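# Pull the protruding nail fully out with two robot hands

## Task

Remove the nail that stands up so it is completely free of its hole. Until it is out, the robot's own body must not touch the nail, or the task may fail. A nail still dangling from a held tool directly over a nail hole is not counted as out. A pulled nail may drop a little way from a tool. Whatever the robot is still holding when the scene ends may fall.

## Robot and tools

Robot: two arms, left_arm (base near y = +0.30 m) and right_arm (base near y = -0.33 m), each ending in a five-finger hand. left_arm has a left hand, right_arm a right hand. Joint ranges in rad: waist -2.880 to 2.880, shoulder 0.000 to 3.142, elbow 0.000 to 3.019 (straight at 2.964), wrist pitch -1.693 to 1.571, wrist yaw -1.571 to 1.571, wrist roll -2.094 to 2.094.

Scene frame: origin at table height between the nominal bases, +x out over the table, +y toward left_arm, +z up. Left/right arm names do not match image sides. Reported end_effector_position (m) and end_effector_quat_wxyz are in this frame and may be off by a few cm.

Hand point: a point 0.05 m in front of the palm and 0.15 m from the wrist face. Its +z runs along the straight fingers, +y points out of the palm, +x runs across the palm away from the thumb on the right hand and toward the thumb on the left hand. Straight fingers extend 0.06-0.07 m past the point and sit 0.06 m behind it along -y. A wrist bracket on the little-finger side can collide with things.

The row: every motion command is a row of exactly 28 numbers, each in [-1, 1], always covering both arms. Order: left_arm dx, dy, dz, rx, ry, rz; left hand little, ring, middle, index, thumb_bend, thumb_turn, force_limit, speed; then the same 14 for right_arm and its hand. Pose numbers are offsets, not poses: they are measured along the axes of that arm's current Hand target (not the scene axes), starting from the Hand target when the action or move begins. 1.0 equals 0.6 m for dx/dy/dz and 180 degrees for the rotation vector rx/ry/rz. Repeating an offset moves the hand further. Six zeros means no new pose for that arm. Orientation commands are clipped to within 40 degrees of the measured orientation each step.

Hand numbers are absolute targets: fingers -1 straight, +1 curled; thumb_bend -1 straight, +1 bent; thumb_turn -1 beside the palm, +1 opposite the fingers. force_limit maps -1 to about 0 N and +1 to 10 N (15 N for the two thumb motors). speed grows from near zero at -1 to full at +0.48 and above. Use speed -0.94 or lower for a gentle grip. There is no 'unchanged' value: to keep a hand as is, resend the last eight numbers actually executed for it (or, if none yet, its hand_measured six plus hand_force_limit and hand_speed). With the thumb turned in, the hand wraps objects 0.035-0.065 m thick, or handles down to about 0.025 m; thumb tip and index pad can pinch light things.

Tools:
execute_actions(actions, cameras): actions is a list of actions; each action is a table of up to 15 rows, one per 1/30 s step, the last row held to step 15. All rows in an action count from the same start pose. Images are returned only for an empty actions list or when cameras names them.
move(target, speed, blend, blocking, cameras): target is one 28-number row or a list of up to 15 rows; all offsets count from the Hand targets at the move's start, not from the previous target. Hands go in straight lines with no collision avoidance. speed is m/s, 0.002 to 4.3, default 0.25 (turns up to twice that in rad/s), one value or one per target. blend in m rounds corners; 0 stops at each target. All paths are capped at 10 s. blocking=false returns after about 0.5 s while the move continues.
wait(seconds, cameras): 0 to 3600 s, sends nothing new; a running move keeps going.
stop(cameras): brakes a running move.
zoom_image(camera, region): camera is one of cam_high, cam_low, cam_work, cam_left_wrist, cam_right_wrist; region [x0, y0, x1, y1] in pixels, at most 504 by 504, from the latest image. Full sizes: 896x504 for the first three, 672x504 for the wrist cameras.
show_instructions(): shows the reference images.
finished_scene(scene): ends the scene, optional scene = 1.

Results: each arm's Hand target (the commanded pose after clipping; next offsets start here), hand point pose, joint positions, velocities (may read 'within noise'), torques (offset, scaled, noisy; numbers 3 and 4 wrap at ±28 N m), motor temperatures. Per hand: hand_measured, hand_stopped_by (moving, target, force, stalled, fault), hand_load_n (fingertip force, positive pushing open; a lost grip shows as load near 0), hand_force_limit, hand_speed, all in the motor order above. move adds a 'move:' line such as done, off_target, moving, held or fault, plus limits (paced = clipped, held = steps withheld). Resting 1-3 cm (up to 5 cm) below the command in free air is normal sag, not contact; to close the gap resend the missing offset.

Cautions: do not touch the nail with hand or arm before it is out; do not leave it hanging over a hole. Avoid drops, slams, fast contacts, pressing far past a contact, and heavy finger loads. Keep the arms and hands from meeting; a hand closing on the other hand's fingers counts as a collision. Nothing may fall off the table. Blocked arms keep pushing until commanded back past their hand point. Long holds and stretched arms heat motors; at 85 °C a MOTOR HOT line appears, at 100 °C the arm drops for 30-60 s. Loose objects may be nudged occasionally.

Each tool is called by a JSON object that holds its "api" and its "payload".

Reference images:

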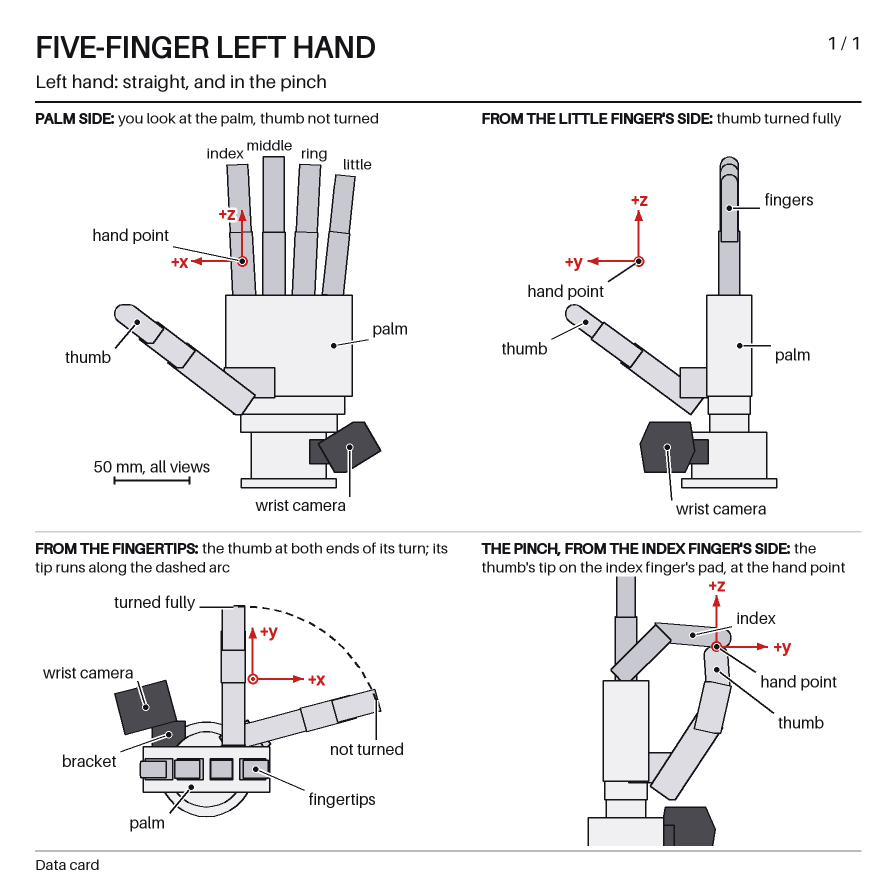

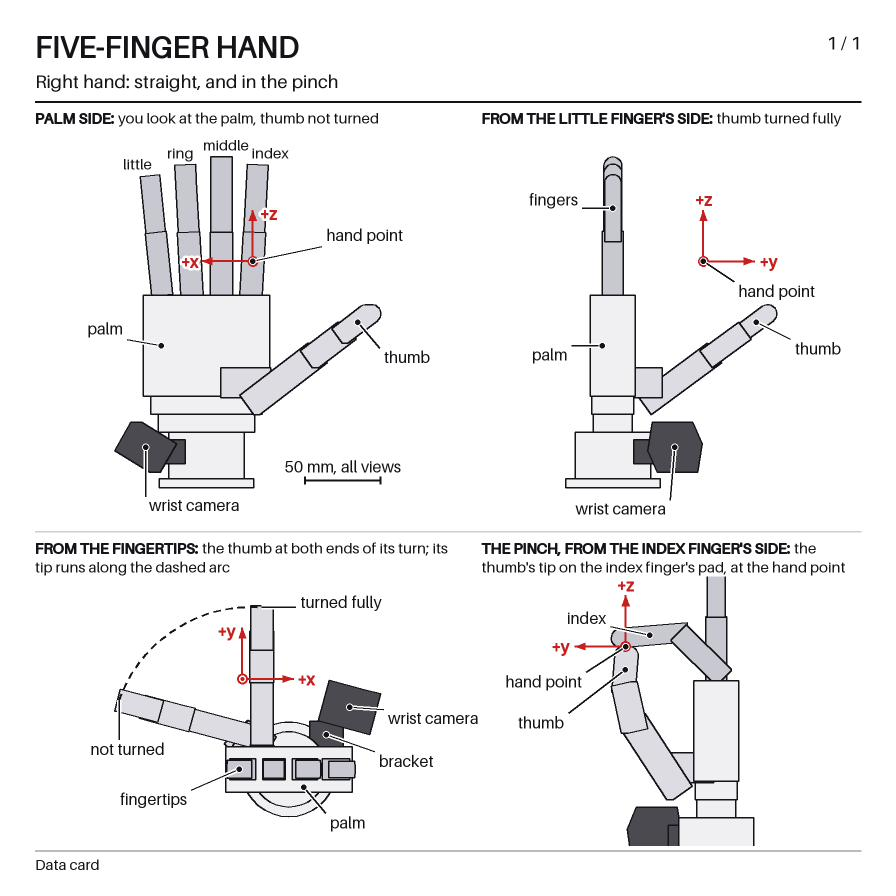

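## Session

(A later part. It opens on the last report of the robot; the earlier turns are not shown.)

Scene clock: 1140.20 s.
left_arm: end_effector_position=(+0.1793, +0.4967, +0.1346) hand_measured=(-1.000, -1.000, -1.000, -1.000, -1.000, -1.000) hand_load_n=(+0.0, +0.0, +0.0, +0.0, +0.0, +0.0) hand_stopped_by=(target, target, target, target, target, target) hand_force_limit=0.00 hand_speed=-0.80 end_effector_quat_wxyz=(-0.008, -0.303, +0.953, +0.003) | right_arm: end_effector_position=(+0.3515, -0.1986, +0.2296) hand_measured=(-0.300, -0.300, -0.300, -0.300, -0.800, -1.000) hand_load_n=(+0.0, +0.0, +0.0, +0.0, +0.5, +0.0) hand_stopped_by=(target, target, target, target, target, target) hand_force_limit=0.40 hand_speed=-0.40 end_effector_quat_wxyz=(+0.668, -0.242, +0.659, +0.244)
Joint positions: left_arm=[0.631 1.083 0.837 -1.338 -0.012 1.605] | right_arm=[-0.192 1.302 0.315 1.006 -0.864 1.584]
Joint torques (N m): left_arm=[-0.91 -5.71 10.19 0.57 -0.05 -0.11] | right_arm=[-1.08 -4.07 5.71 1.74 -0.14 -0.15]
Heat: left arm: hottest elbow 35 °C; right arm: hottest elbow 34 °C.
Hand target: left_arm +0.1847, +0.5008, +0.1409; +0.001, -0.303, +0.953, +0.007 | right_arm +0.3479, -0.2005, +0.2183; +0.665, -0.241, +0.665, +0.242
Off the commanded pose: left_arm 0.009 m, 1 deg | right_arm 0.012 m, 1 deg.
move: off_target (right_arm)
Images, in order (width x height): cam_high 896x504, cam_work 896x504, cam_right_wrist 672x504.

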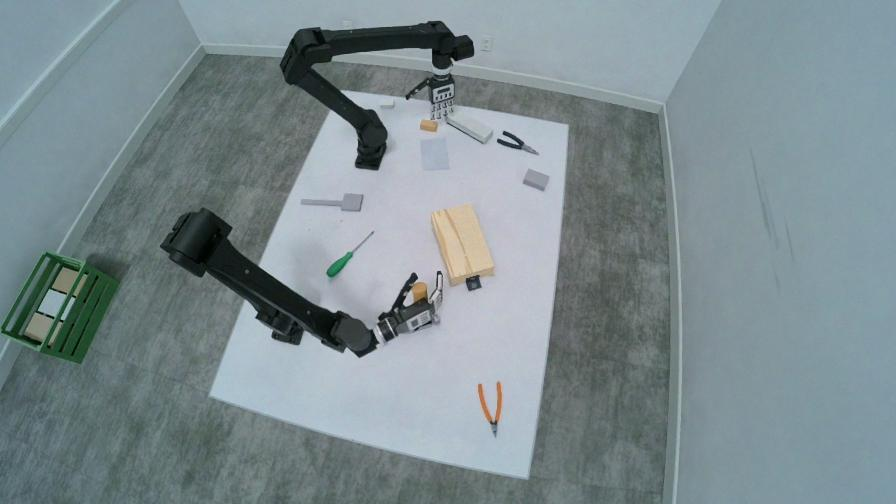

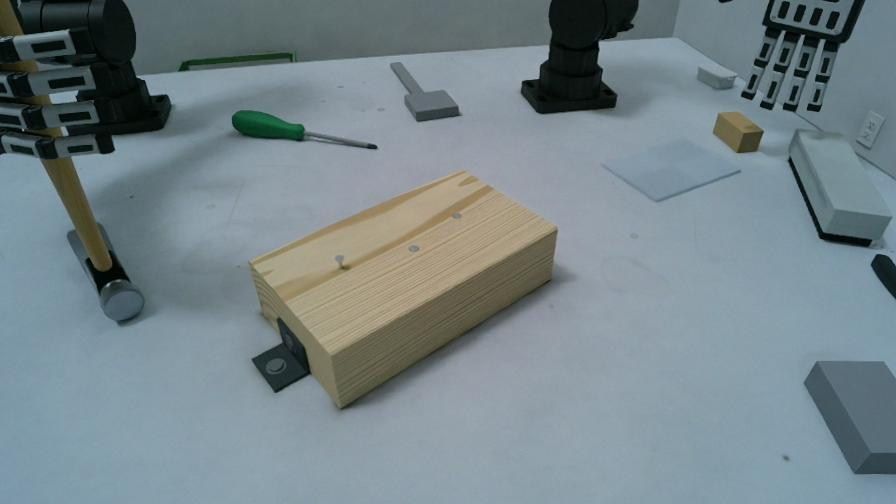

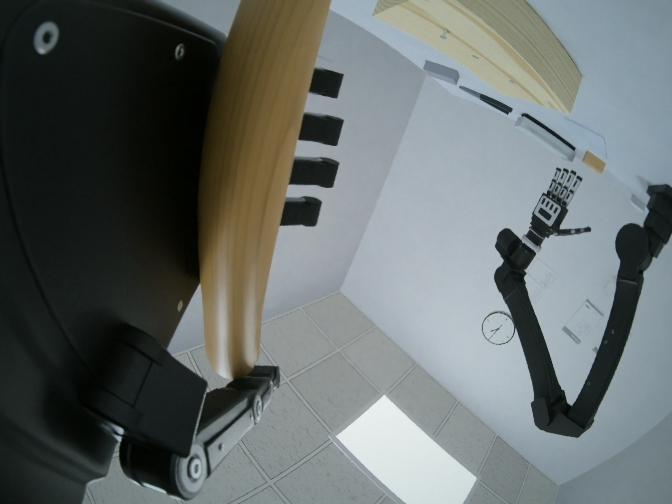

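{"api": "move", "payload": {"target": [[0,0,0,0,0,0,-1,-1,-1,-1,-1,-1,0,-0.8, 0,0.0115,-0.0163,-0.083,0,0,-0.3,-0.3,-0.3,-0.3,-0.8,-1,0.4,-0.4],[0,0,0,0,0,0,-1,-1,-1,-1,-1,-1,0,-0.8, 0,0.0115,-0.0163,-0.083,0,0,1,1,1,1,-0.8,-1,0.1,-0.6]], "speed": 0.05, "cameras": ["cam_high","cam_right_wrist","cam_work"]}}

{"api": "zoom_image", "payload": {"camera": "cam_high", "region": [350, 220, 510, 350]}}

{"api": "zoom_image", "payload": {"camera": "cam_work", "region": [0, 0, 260, 380]}}

Scene clock: 1212.43 s.
left_arm: end_effector_position=(+0.1793, +0.4967, +0.1346) hand_measured=(-1.000, -1.000, -1.000, -1.000, -1.000, -1.000) hand_load_n=(+0.0, +0.0, +0.0, +0.0, +0.0, +0.0) hand_stopped_by=(target, target, target, target, target, target) hand_force_limit=0.00 hand_speed=-0.80 end_effector_quat_wxyz=(-0.008, -0.303, +0.953, +0.003) | right_arm: end_effector_position=(+0.3257, -0.1963, +0.2145) hand_measured=(+0.874, +0.724, +0.580, +0.470, -0.804, -1.000) hand_load_n=(+2.5, +0.0, +0.0, +1.5, +9.5, -0.5) hand_stopped_by=(force, force, force, force, target, target) hand_force_limit=0.10 hand_speed=-0.60 end_effector_quat_wxyz=(+0.622, -0.327, +0.630, +0.331)
Joint positions: left_arm=[0.631 1.083 0.837 -1.338 -0.012 1.605] | right_arm=[-0.249 1.413 0.375 1.018 -1.186 1.563]
Joint torques (N m): left_arm=[-1.14 -5.6 10.11 0.47 -0.07 -0.08] | right_arm=[-1.32 -5.6 9.24 1.42 0.04 0.09]
Motor temperatures (°C): left_arm=[25 24 35 23 22 24] | right_arm=[19 24 30 24 22 22]
Heat: left arm: hottest elbow 35 °C; right arm: hottest elbow 30 °C.
Hand target: left_arm +0.1847, +0.5008, +0.1409; +0.001, -0.303, +0.953, +0.007 | right_arm +0.3359, -0.2015, +0.2183; +0.627, -0.326, +0.628, +0.326
Off the commanded pose: left_arm 0.009 m, 1 deg | right_arm 0.012 m, 1 deg.
move: off_target (right_arm); target 2's new numbers were sent with right_arm's hand 0.013 m and 2 deg from that target
Images, in order (width x height): cam_high 896x504, cam_work 896x504, cam_right_wrist 672x504.

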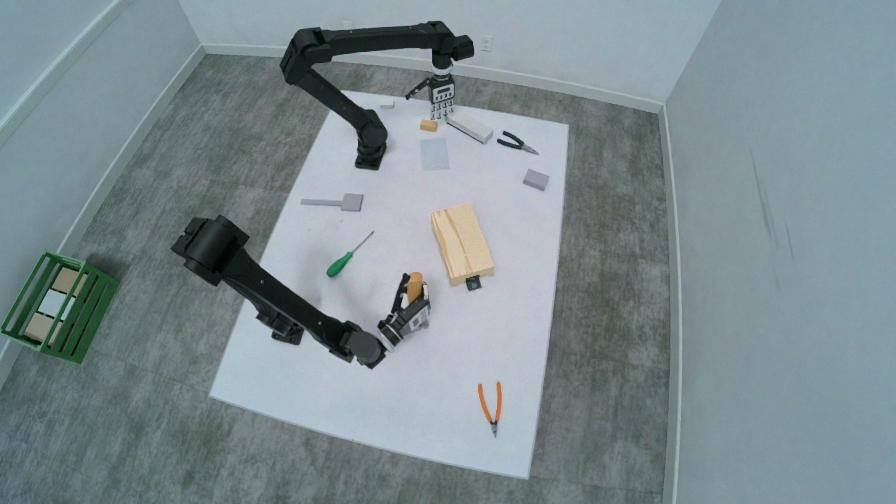

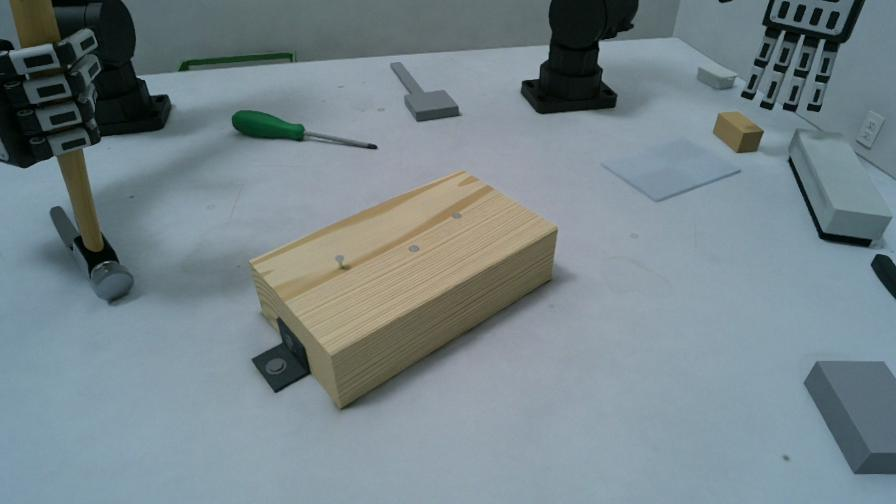

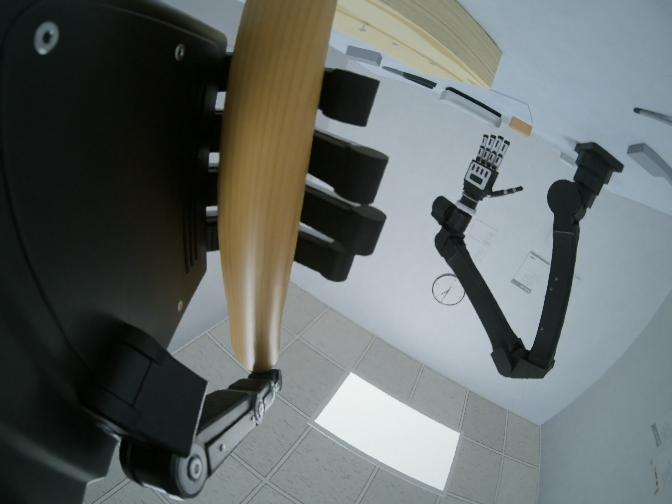

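Scaled by 3.150 from the camera's image (finer frame: 1280x720).

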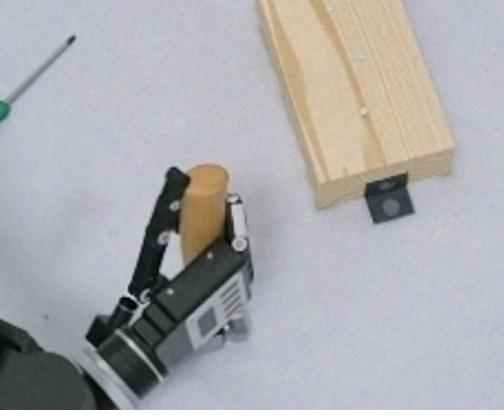

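Scaled by 1.326 from the camera's image (finer frame: 1280x720).

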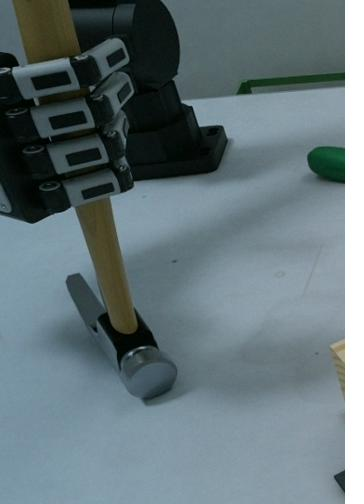

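{"api": "move", "payload": {"target": [[0,0,0,0,0,0,-1,-1,-1,-1,-1,-1,0,-0.8, 0,0,0,0,0,0,1,1,1,1,-1,-1,0.1,-0.6],[0,0,0,0,0,0,-1,-1,-1,-1,-1,-1,0,-0.8, 0,0,0,0,0,0,0.995,0.99,0.99,0.99,-1,1,0.3,-0.6]], "speed": 0.05, "cameras": ["cam_high","cam_right_wrist","cam_work"]}}

{"api": "zoom_image", "payload": {"camera": "cam_high", "region": [350, 220, 510, 350]}}

Scene clock: 1241.63 s.
left_arm: end_effector_position=(+0.1793, +0.4967, +0.1346) hand_measured=(-1.000, -1.000, -1.000, -1.000, -1.000, -1.000) hand_load_n=(+0.0, +0.0, +0.0, +0.0, +0.0, +0.0) hand_stopped_by=(target, target, target, target, target, target) hand_force_limit=0.00 hand_speed=-0.80 end_effector_quat_wxyz=(-0.008, -0.303, +0.953, +0.003) | right_arm: end_effector_position=(+0.3261, -0.1971, +0.2147) hand_measured=(+0.994, +0.990, +0.990, +0.990, -1.000, +1.000) hand_load_n=(+0.0, +0.0, +0.0, +0.0, +0.0, +0.0) hand_stopped_by=(target, target, target, target, target, target) hand_force_limit=0.30 hand_speed=-0.60 end_effector_quat_wxyz=(+0.621, -0.325, +0.631, +0.332)
Joint positions: left_arm=[0.631 1.083 0.837 -1.338 -0.012 1.605] | right_arm=[-0.251 1.413 0.375 1.018 -1.186 1.567]
Joint torques (N m): left_arm=[-0.85 -5.71 10.17 0.61 -0.07 -0.09] | right_arm=[-1.55 -6.18 9.2 1.4 -0.01 0.13]
Heat: left arm: hottest elbow 35 °C; right arm: hottest elbow 32 °C.
Hand target: left_arm +0.1847, +0.5008, +0.1409; +0.001, -0.303, +0.953, +0.007 | right_arm +0.3360, -0.2017, +0.2183; +0.627, -0.326, +0.628, +0.326
Off the commanded pose: left_arm 0.009 m, 1 deg | right_arm 0.011 m, 1 deg.
move: done; target 2's new numbers were sent with right_arm's hand 0.012 m and 1 deg from that target
Images, in order (width x height): cam_high 896x504, cam_work 896x504, cam_right_wrist 672x504.

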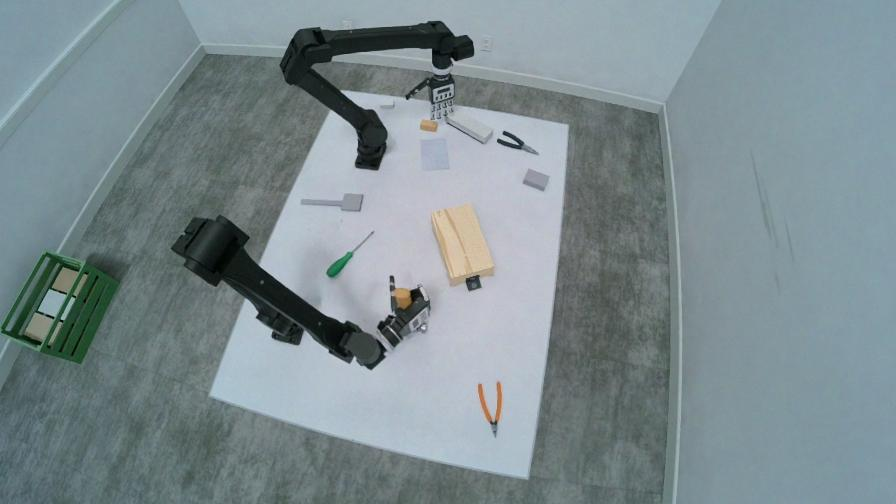

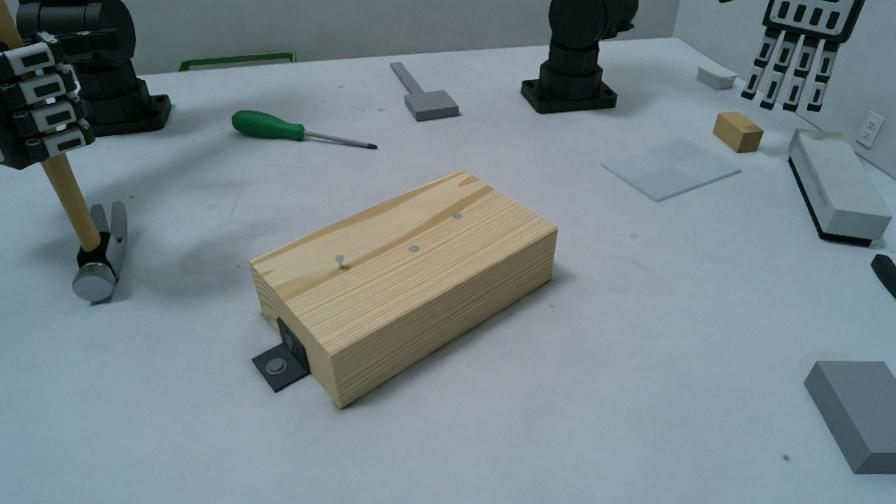

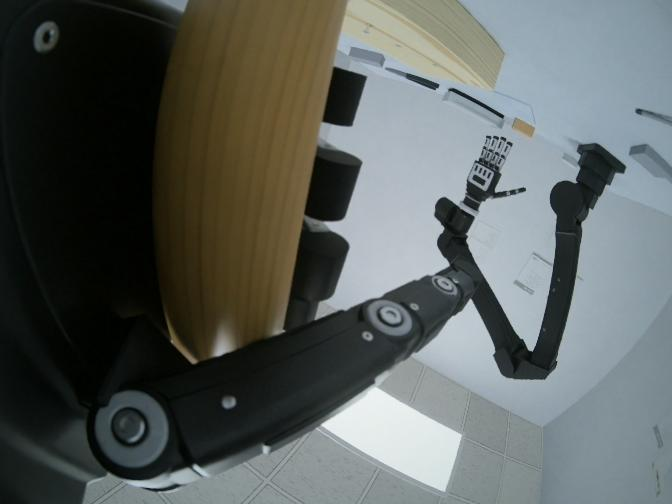

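Scaled by 3.150 from the camera's image (finer frame: 1280x720).

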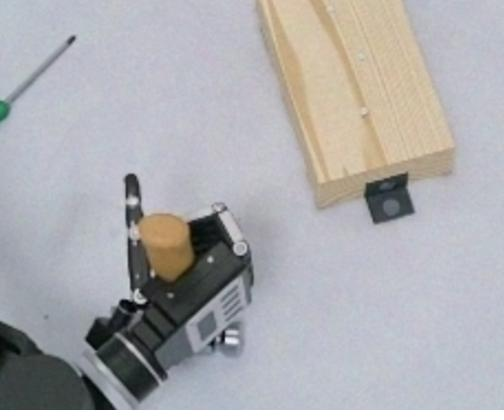

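{"api": "move", "payload": {"target": [[0,0,0,0,0,0,-1,-1,-1,-1,-1,-1,0,-0.8, 0,0,0,0,0,0,-0.3,-0.3,-0.3,-0.3,-1,1,0.3,-0.5],[0,0,0,0,0,0,-1,-1,-1,-1,-1,-1,0,-0.8, 0,0,-0.05,0,0,0,-0.3,-0.3,-0.3,-0.3,-1,1,0.3,-0.6]], "speed": 0.03, "cameras": ["cam_high","cam_right_wrist","cam_work"]}}

{"api": "zoom_image", "payload": {"camera": "cam_high", "region": [350, 220, 510, 350]}}

Scene clock: 1259.80 s.
left_arm: end_effector_position=(+0.1793, +0.4967, +0.1346) hand_measured=(-1.000, -1.000, -1.000, -1.000, -1.000, -1.000) hand_load_n=(+0.0, +0.0, +0.0, +0.0, +0.0, +0.0) hand_stopped_by=(target, target, target, target, target, target) hand_force_limit=0.00 hand_speed=-0.80 end_effector_quat_wxyz=(-0.008, -0.303, +0.953, +0.003) | right_arm: end_effector_position=(+0.3194, -0.2236, +0.2150) hand_measured=(-0.300, -0.300, -0.300, -0.300, -1.000, +1.000) hand_load_n=(-0.5, +0.0, +0.0, +0.0, +0.0, +0.0) hand_stopped_by=(target, target, target, target, target, target) hand_force_limit=0.30 hand_speed=-0.60 end_effector_quat_wxyz=(+0.622, -0.324, +0.631, +0.332)
Joint positions: left_arm=[0.631 1.083 0.837 -1.338 -0.012 1.605] | right_arm=[-0.342 1.413 0.375 1.018 -1.275 1.567]
Joint torques (N m): left_arm=[-0.97 -5.6 10.19 0.53 -0.07 -0.12] | right_arm=[-1.32 -8.12 6.67 1.33 -0.2 0.06]
Heat: left arm: hottest elbow 35 °C; right arm: hottest elbow 32 °C.
Hand target: left_arm +0.1847, +0.5008, +0.1409; +0.001, -0.303, +0.953, +0.007 | right_arm +0.3187, -0.2261, +0.2183; +0.627, -0.326, +0.628, +0.326
Off the commanded pose: left_arm 0.009 m, 1 deg | right_arm 0.004 m, 1 deg.
move: done
Images, in order (width x height): cam_high 896x504, cam_work 896x504, cam_right_wrist 672x504.

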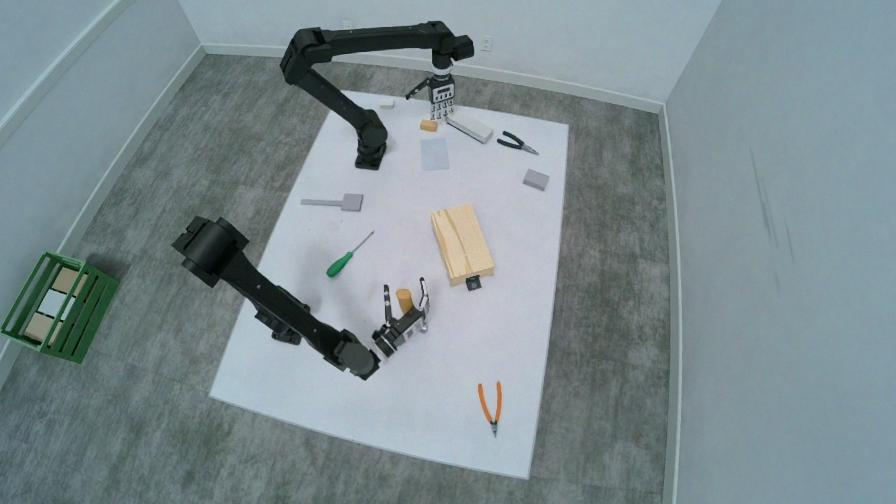

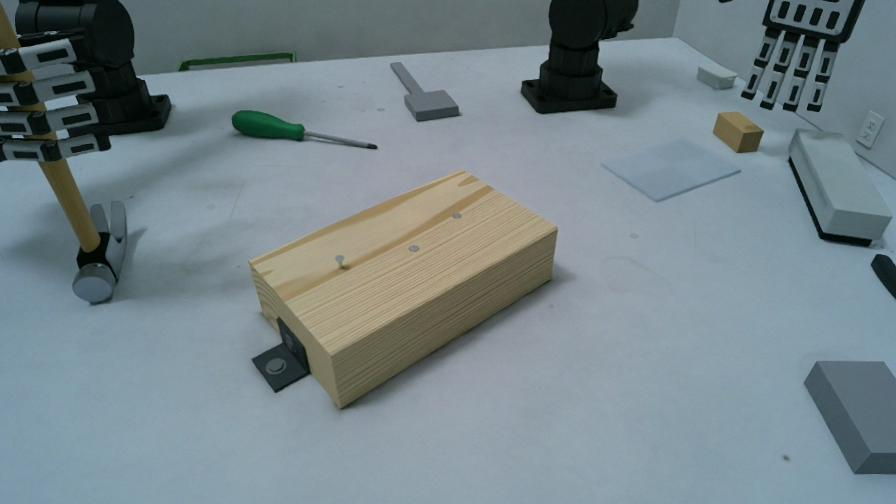

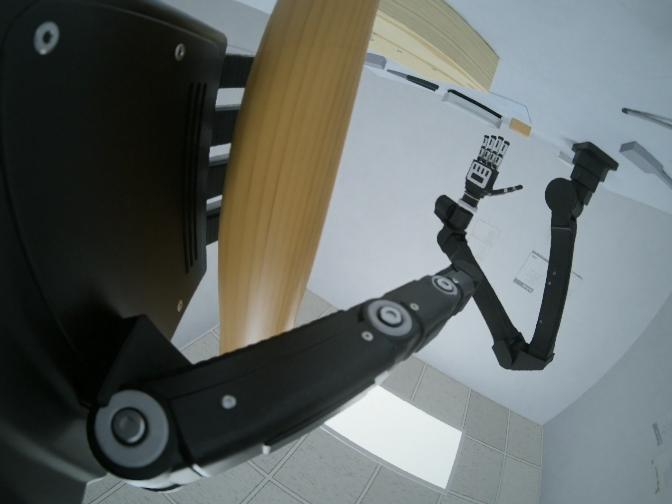

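Scaled by 3.150 from the camera's image (finer frame: 1280x720).

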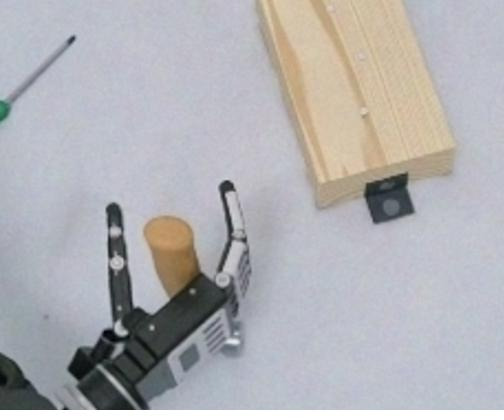

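{"api": "move", "payload": {"target": [[0,0,0,0,0,0,-1,-1,-1,-1,-1,-1,0,-0.8, 0,0.008,-0.03,0,0,0,-0.3,-0.3,-0.3,-0.3,-1,1,0.3,-0.5],[0,0,0,0,0,0,-1,-1,-1,-1,-1,-1,0,-0.8, 0,0.008,-0.03,0,0,0,-0.3,-0.3,-0.3,-0.3,0.6,1,-0.6,-0.7]], "speed": 0.03, "cameras": ["cam_high","cam_right_wrist","cam_work"]}}

{"api": "zoom_image", "payload": {"camera": "cam_high", "region": [350, 220, 510, 350]}}

Scene clock: 1276.63 s.
left_arm: end_effector_position=(+0.1793, +0.4967, +0.1346) hand_measured=(-1.000, -1.000, -1.000, -1.000, -1.000, -1.000) hand_load_n=(+0.0, +0.0, +0.0, +0.0, +0.0, -0.5) hand_stopped_by=(target, target, target, target, target, target) hand_force_limit=0.00 hand_speed=-0.80 end_effector_quat_wxyz=(-0.008, -0.303, +0.953, +0.003) | right_arm: end_effector_position=(+0.3081, -0.2368, +0.2181) hand_measured=(-0.300, -0.300, -0.300, -0.300, +0.268, +1.000) hand_load_n=(+0.0, +0.0, +0.0, +0.0, +0.0, +0.0) hand_stopped_by=(target, target, target, target, force, target) hand_force_limit=-0.60 hand_speed=-0.70 end_effector_quat_wxyz=(+0.625, -0.327, +0.628, +0.330)
Joint positions: left_arm=[0.631 1.083 0.837 -1.338 -0.012 1.605] | right_arm=[-0.397 1.389 0.362 1.018 -1.332 1.567]
Joint torques (N m): left_arm=[-0.67 -5.6 10.19 0.55 -0.05 -0.12] | right_arm=[-1.14 -7.41 5.7 1.16 -0.09 0.08]
Heat: left arm: hottest elbow 35 °C; right arm: hottest elbow 32 °C.
Hand target: left_arm +0.1847, +0.5008, +0.1409; +0.001, -0.303, +0.953, +0.007 | right_arm +0.3045, -0.2381, +0.2184; +0.628, -0.326, +0.628, +0.326
Off the commanded pose: left_arm 0.009 m, 1 deg | right_arm 0.004 m, 1 deg.
move: done
Images, in order (width x height): cam_high 896x504, cam_work 896x504, cam_right_wrist 672x504.

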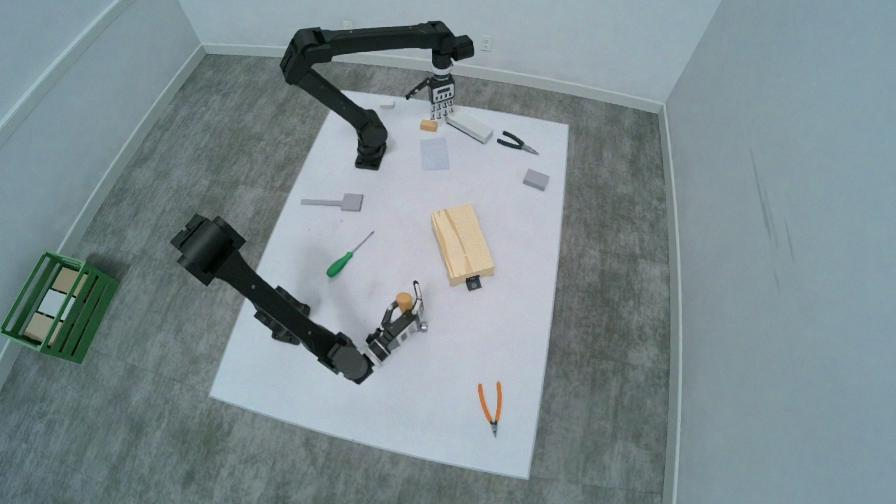

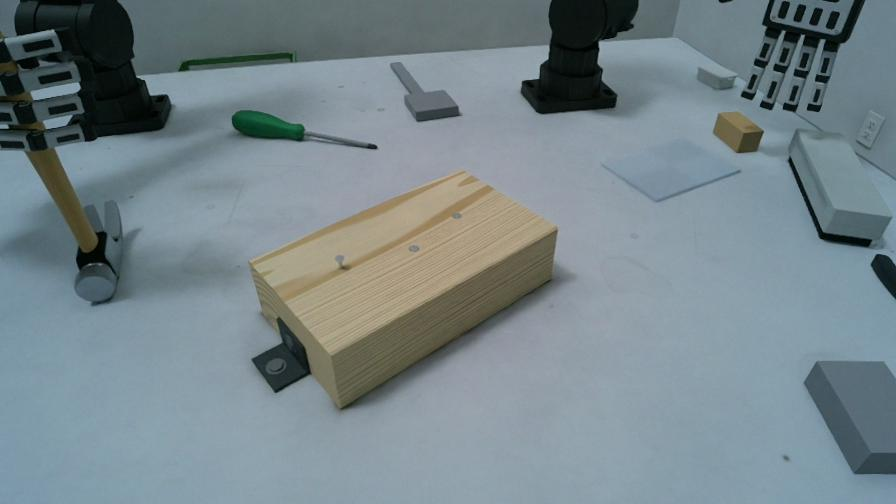

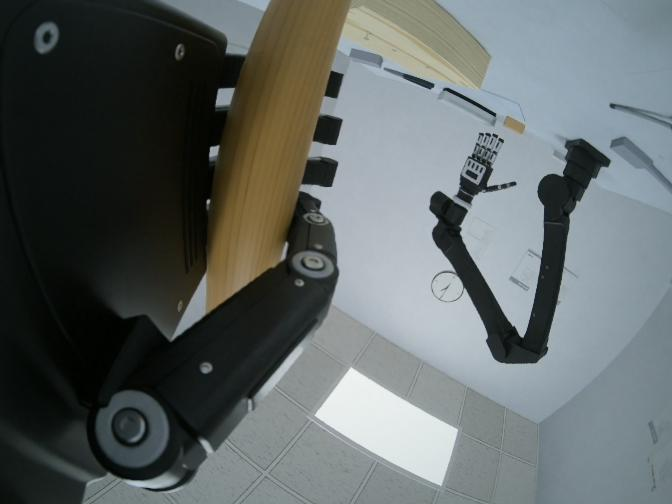

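Scaled by 3.150 from the camera's image (finer frame: 1280x720).

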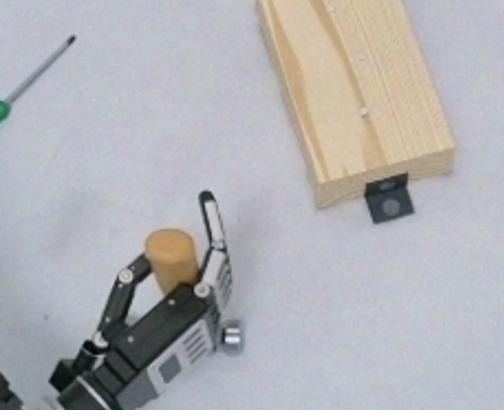

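{"api": "move", "payload": {"target": [0,0,0,0,0,0,-1,-1,-1,-1,-1,-1,0,-0.8, 0,0,0,0,0,0,1,1,1,1,0.6,1,-0.2,-0.7], "speed": 0.03, "cameras": ["cam_high","cam_right_wrist","cam_work"]}}

{"api": "zoom_image", "payload": {"camera": "cam_high", "region": [350, 220, 510, 350]}}

{"api": "zoom_image", "payload": {"camera": "cam_work", "region": [0, 0, 260, 380]}}

Scene clock: 1282.30 s.
left_arm: end_effector_position=(+0.1793, +0.4967, +0.1346) hand_measured=(-1.000, -1.000, -1.000, -1.000, -1.000, -1.000) hand_load_n=(+0.0, +0.0, +0.0, +0.0, +0.0, +0.0) hand_stopped_by=(target, target, target, target, target, target) hand_force_limit=0.00 hand_speed=-0.80 end_effector_quat_wxyz=(-0.008, -0.303, +0.953, +0.003) | right_arm: end_effector_position=(+0.3063, -0.2362, +0.2178) hand_measured=(+0.888, +0.470, +0.222, +0.248, +0.268, +1.000) hand_load_n=(+1.5, +0.0, +4.0, +6.5, +2.5, +0.0) hand_stopped_by=(force, force, force, force, force, target) hand_force_limit=-0.20 hand_speed=-0.70 end_effector_quat_wxyz=(+0.622, -0.324, +0.630, +0.335)
Joint positions: left_arm=[0.631 1.083 0.837 -1.338 -0.012 1.605] | right_arm=[-0.397 1.388 0.357 1.018 -1.336 1.577]
Joint torques (N m): left_arm=[-0.73 -5.83 10.14 0.59 -0.07 -0.1] | right_arm=[-1.67 -7.36 6 1.25 0 -0.03]
Heat: left arm: hottest elbow 35 °C; right arm: hottest elbow 31 °C.
Hand target: left_arm +0.1847, +0.5008, +0.1409; +0.001, -0.303, +0.953, +0.007 | right_arm +0.3044, -0.2381, +0.2183; +0.627, -0.326, +0.628, +0.326
Off the commanded pose: left_arm 0.009 m, 1 deg | right_arm 0.003 m, 1 deg.
move: done
Images, in order (width x height): cam_high 896x504, cam_work 896x504, cam_right_wrist 672x504.

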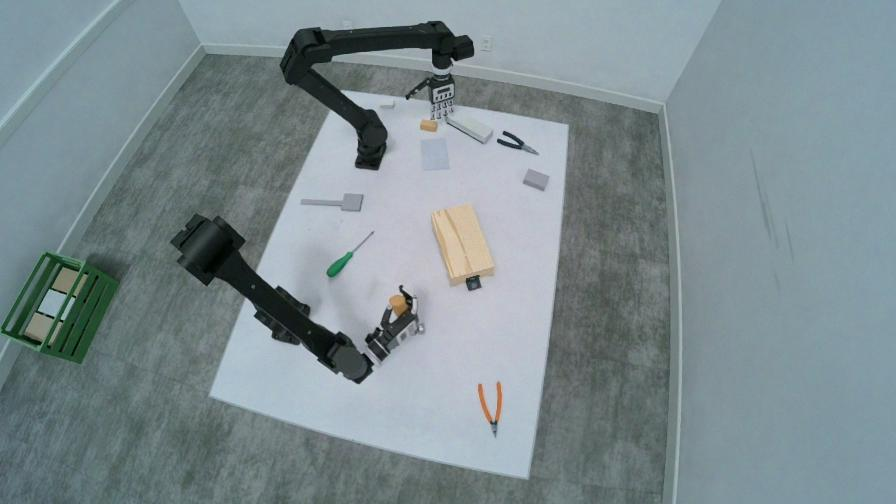

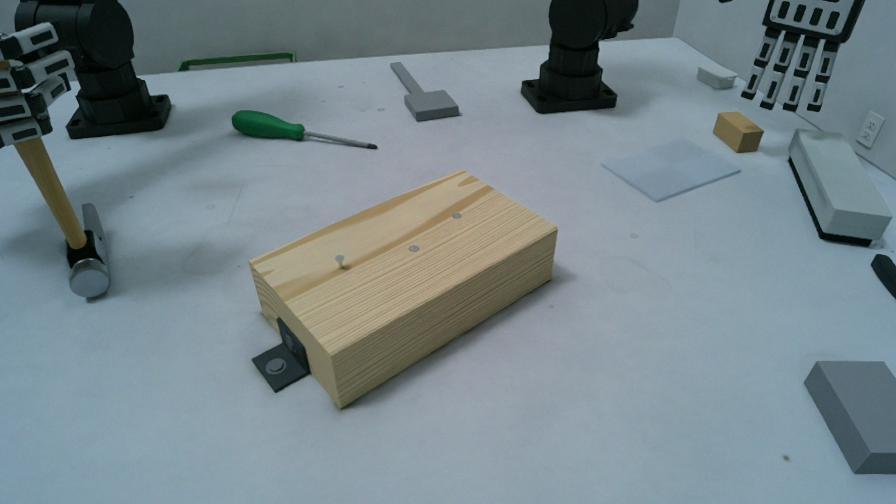

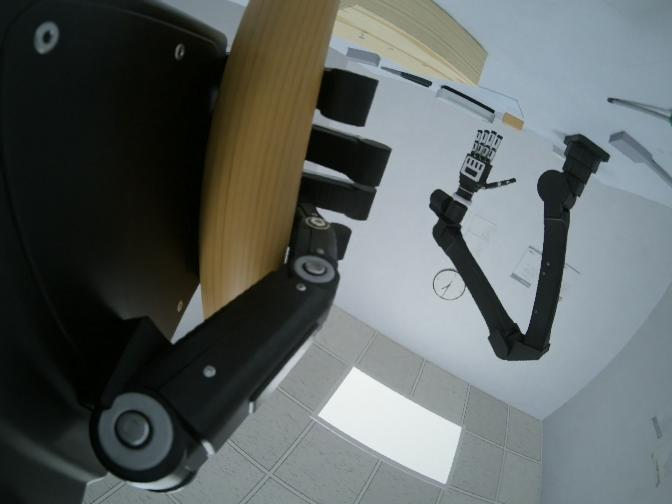

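Scaled by 3.150 from the camera's image (finer frame: 1280x720).

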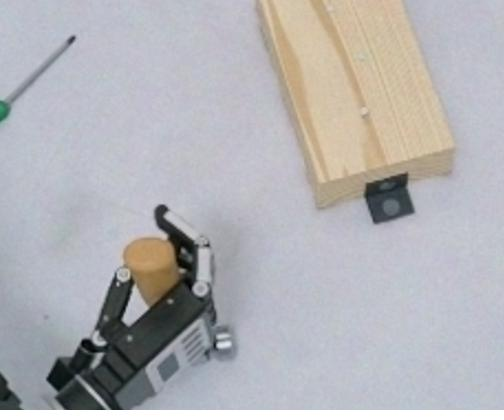

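Scaled by 1.326 from the camera's image (finer frame: 1280x720).

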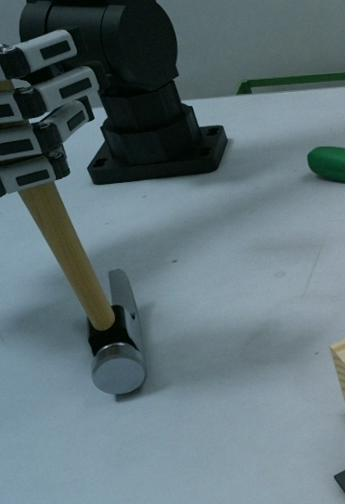

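{"api": "move", "payload": {"target": [0,0,0,0,0,0,-1,-1,-1,-1,-1,-1,0,-0.8, 0,0,0,0,0,0,0.99,0.99,0.99,0.99,0.8,1,0.5,-0.7], "speed": 0.03, "cameras": ["cam_high","cam_right_wrist","cam_work"]}}

{"api": "zoom_image", "payload": {"camera": "cam_high", "region": [350, 220, 510, 350]}}

{"api": "zoom_image", "payload": {"camera": "cam_work", "region": [0, 0, 260, 380]}}

Scene clock: 1288.30 s.
left_arm: end_effector_position=(+0.1793, +0.4967, +0.1346) hand_measured=(-1.000, -1.000, -1.000, -1.000, -1.000, -1.000) hand_load_n=(+0.0, +0.0, +0.0, +0.0, +0.0, +0.0) hand_stopped_by=(target, target, target, target, target, target) hand_force_limit=0.00 hand_speed=-0.80 end_effector_quat_wxyz=(-0.008, -0.303, +0.953, +0.003) | right_arm: end_effector_position=(+0.3057, -0.2360, +0.2176) hand_measured=(+0.990, +0.984, +0.246, +0.272, +0.302, +1.000) hand_load_n=(+0.5, +13.5, +9.5, +10.5, +12.0, +0.0) hand_stopped_by=(target, force, force, force, force, target) hand_force_limit=0.50 hand_speed=-0.70 end_effector_quat_wxyz=(+0.620, -0.322, +0.631, +0.337)
Joint positions: left_arm=[0.631 1.083 0.837 -1.338 -0.012 1.605] | right_arm=[-0.397 1.388 0.355 1.018 -1.337 1.582]
Joint torques (N m): left_arm=[-0.91 -5.6 10.18 0.58 -0.07 -0.08] | right_arm=[-1.61 -7.3 6.15 1.36 0.09 -0.04]
Heat: left arm: hottest elbow 35 °C; right arm: hottest elbow 31 °C.
Hand target: left_arm +0.1847, +0.5008, +0.1409; +0.001, -0.303, +0.953, +0.007 | right_arm +0.3044, -0.2381, +0.2183; +0.627, -0.326, +0.628, +0.326
Off the commanded pose: left_arm 0.009 m, 1 deg | right_arm 0.003 m, 2 deg.
move: done
Images, in order (width x height): cam_high 896x504, cam_work 896x504, cam_right_wrist 672x504.

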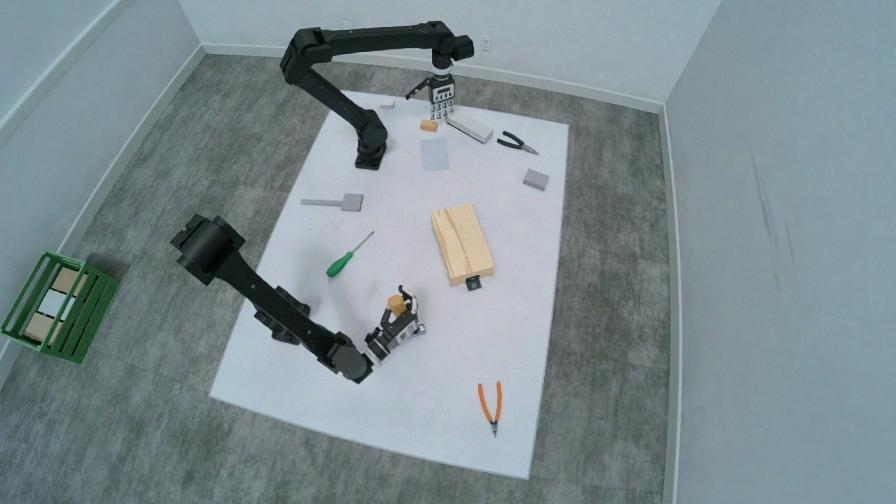

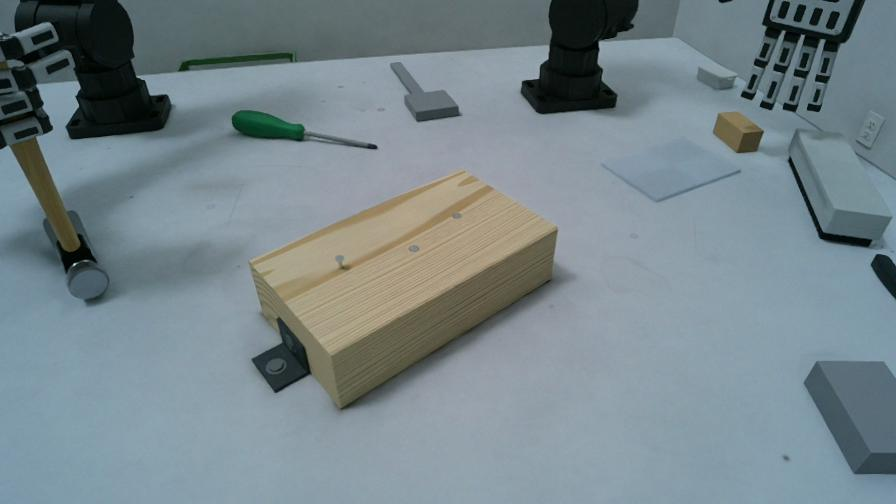

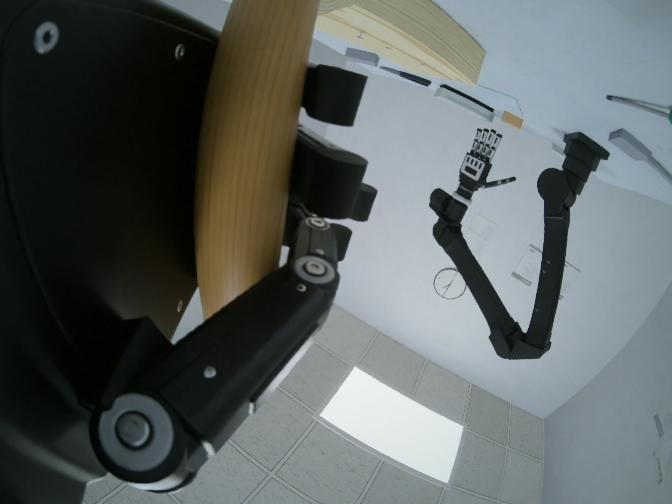

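Scaled by 3.150 from the camera's image (finer frame: 1280x720).

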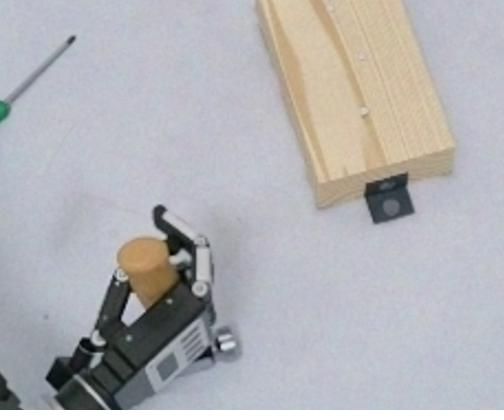

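Scaled by 1.326 from the camera's image (finer frame: 1280x720).

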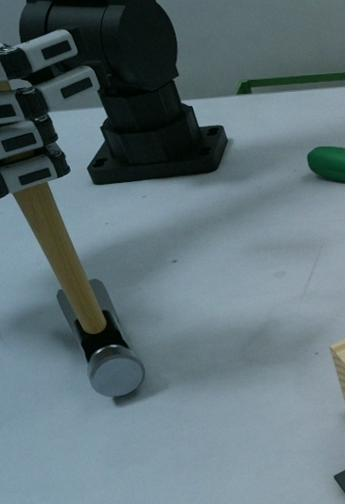

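{"api": "move", "payload": {"target": [0,0,0,0,0,0,-1,-1,-1,-1,-1,-1,0,-0.8, -0.1,0,0,0,0,0,0.99,0.99,0.99,0.99,0.8,1,0.5,-0.7], "speed": 0.05, "cameras": ["cam_high","cam_right_wrist","cam_work"]}}

{"api": "zoom_image", "payload": {"camera": "cam_work", "region": [0, 0, 260, 380]}}

Scene clock: 1294.87 s.
left_arm: end_effector_position=(+0.1793, +0.4967, +0.1346) hand_measured=(-1.000, -1.000, -1.000, -1.000, -1.000, -1.000) hand_load_n=(+0.0, +0.0, +0.0, +0.0, +0.0, +0.0) hand_stopped_by=(target, target, target, target, target, target) hand_force_limit=0.00 hand_speed=-0.80 end_effector_quat_wxyz=(-0.008, -0.303, +0.953, +0.003) | right_arm: end_effector_position=(+0.2921, -0.2308, +0.2535) hand_measured=(+0.990, +0.984, +0.246, +0.272, +0.302, +1.000) hand_load_n=(+0.0, +12.5, +9.5, +10.5, +12.0, +0.0) hand_stopped_by=(target, force, force, force, force, target) hand_force_limit=0.50 hand_speed=-0.70 end_effector_quat_wxyz=(+0.608, -0.308, +0.643, +0.349)
Joint positions: left_arm=[0.631 1.083 0.837 -1.338 -0.012 1.605] | right_arm=[-0.397 1.173 0.355 0.746 -1.334 1.574]
Joint torques (N m): left_arm=[-0.73 -5.95 10.21 0.53 -0.07 -0.11] | right_arm=[-0.79 -6.48 13.61 0.84 -0.12 0.06]
Heat: left arm: hottest elbow 35 °C; right arm: hottest elbow 31 °C.
Hand target: left_arm +0.1847, +0.5008, +0.1409; +0.001, -0.303, +0.953, +0.007 | right_arm +0.3044, -0.2381, +0.2783; +0.627, -0.326, +0.628, +0.326
Off the commanded pose: left_arm 0.009 m, 1 deg | right_arm 0.029 m, 4 deg.
move: off_target (right_arm)
Images, in order (width x height): cam_high 896x504, cam_work 896x504, cam_right_wrist 672x504.

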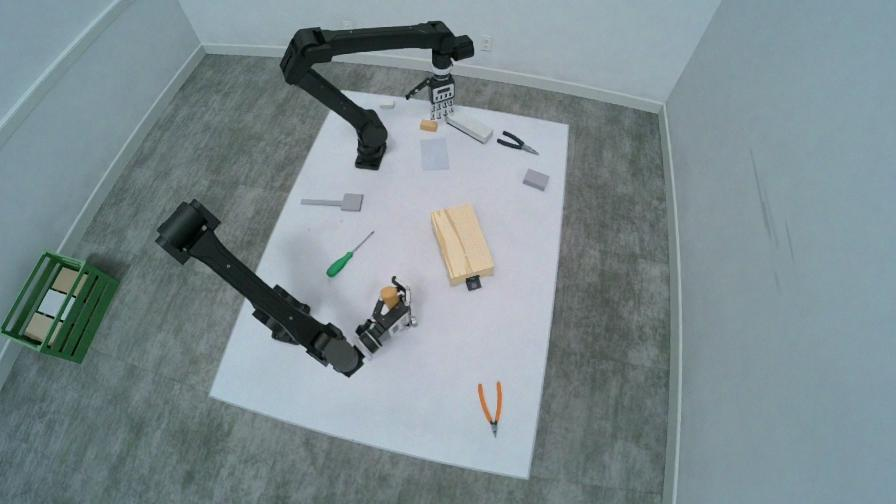

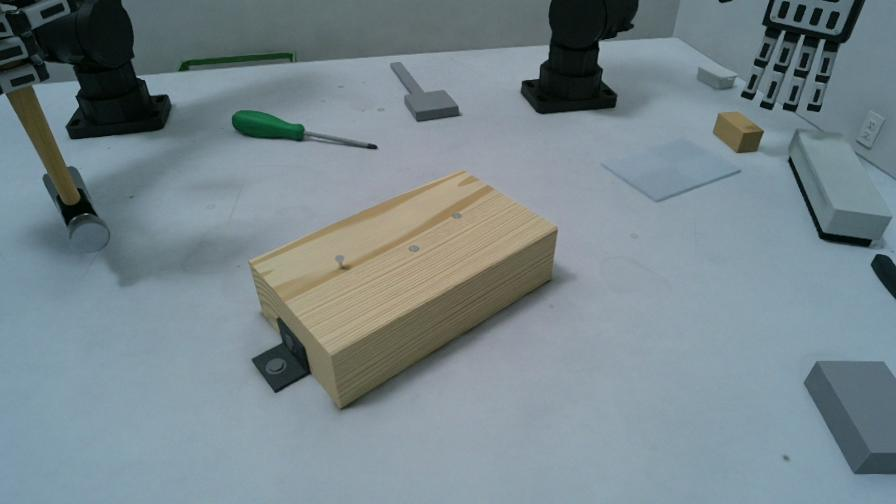

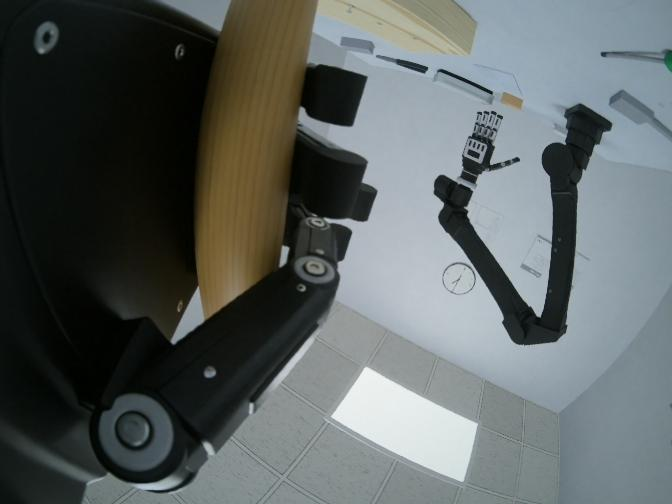

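Scaled by 1.326 from the camera's image (finer frame: 1280x720).

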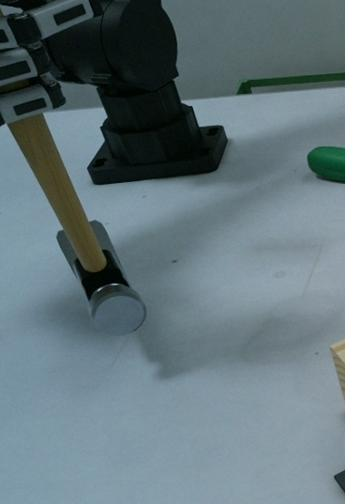

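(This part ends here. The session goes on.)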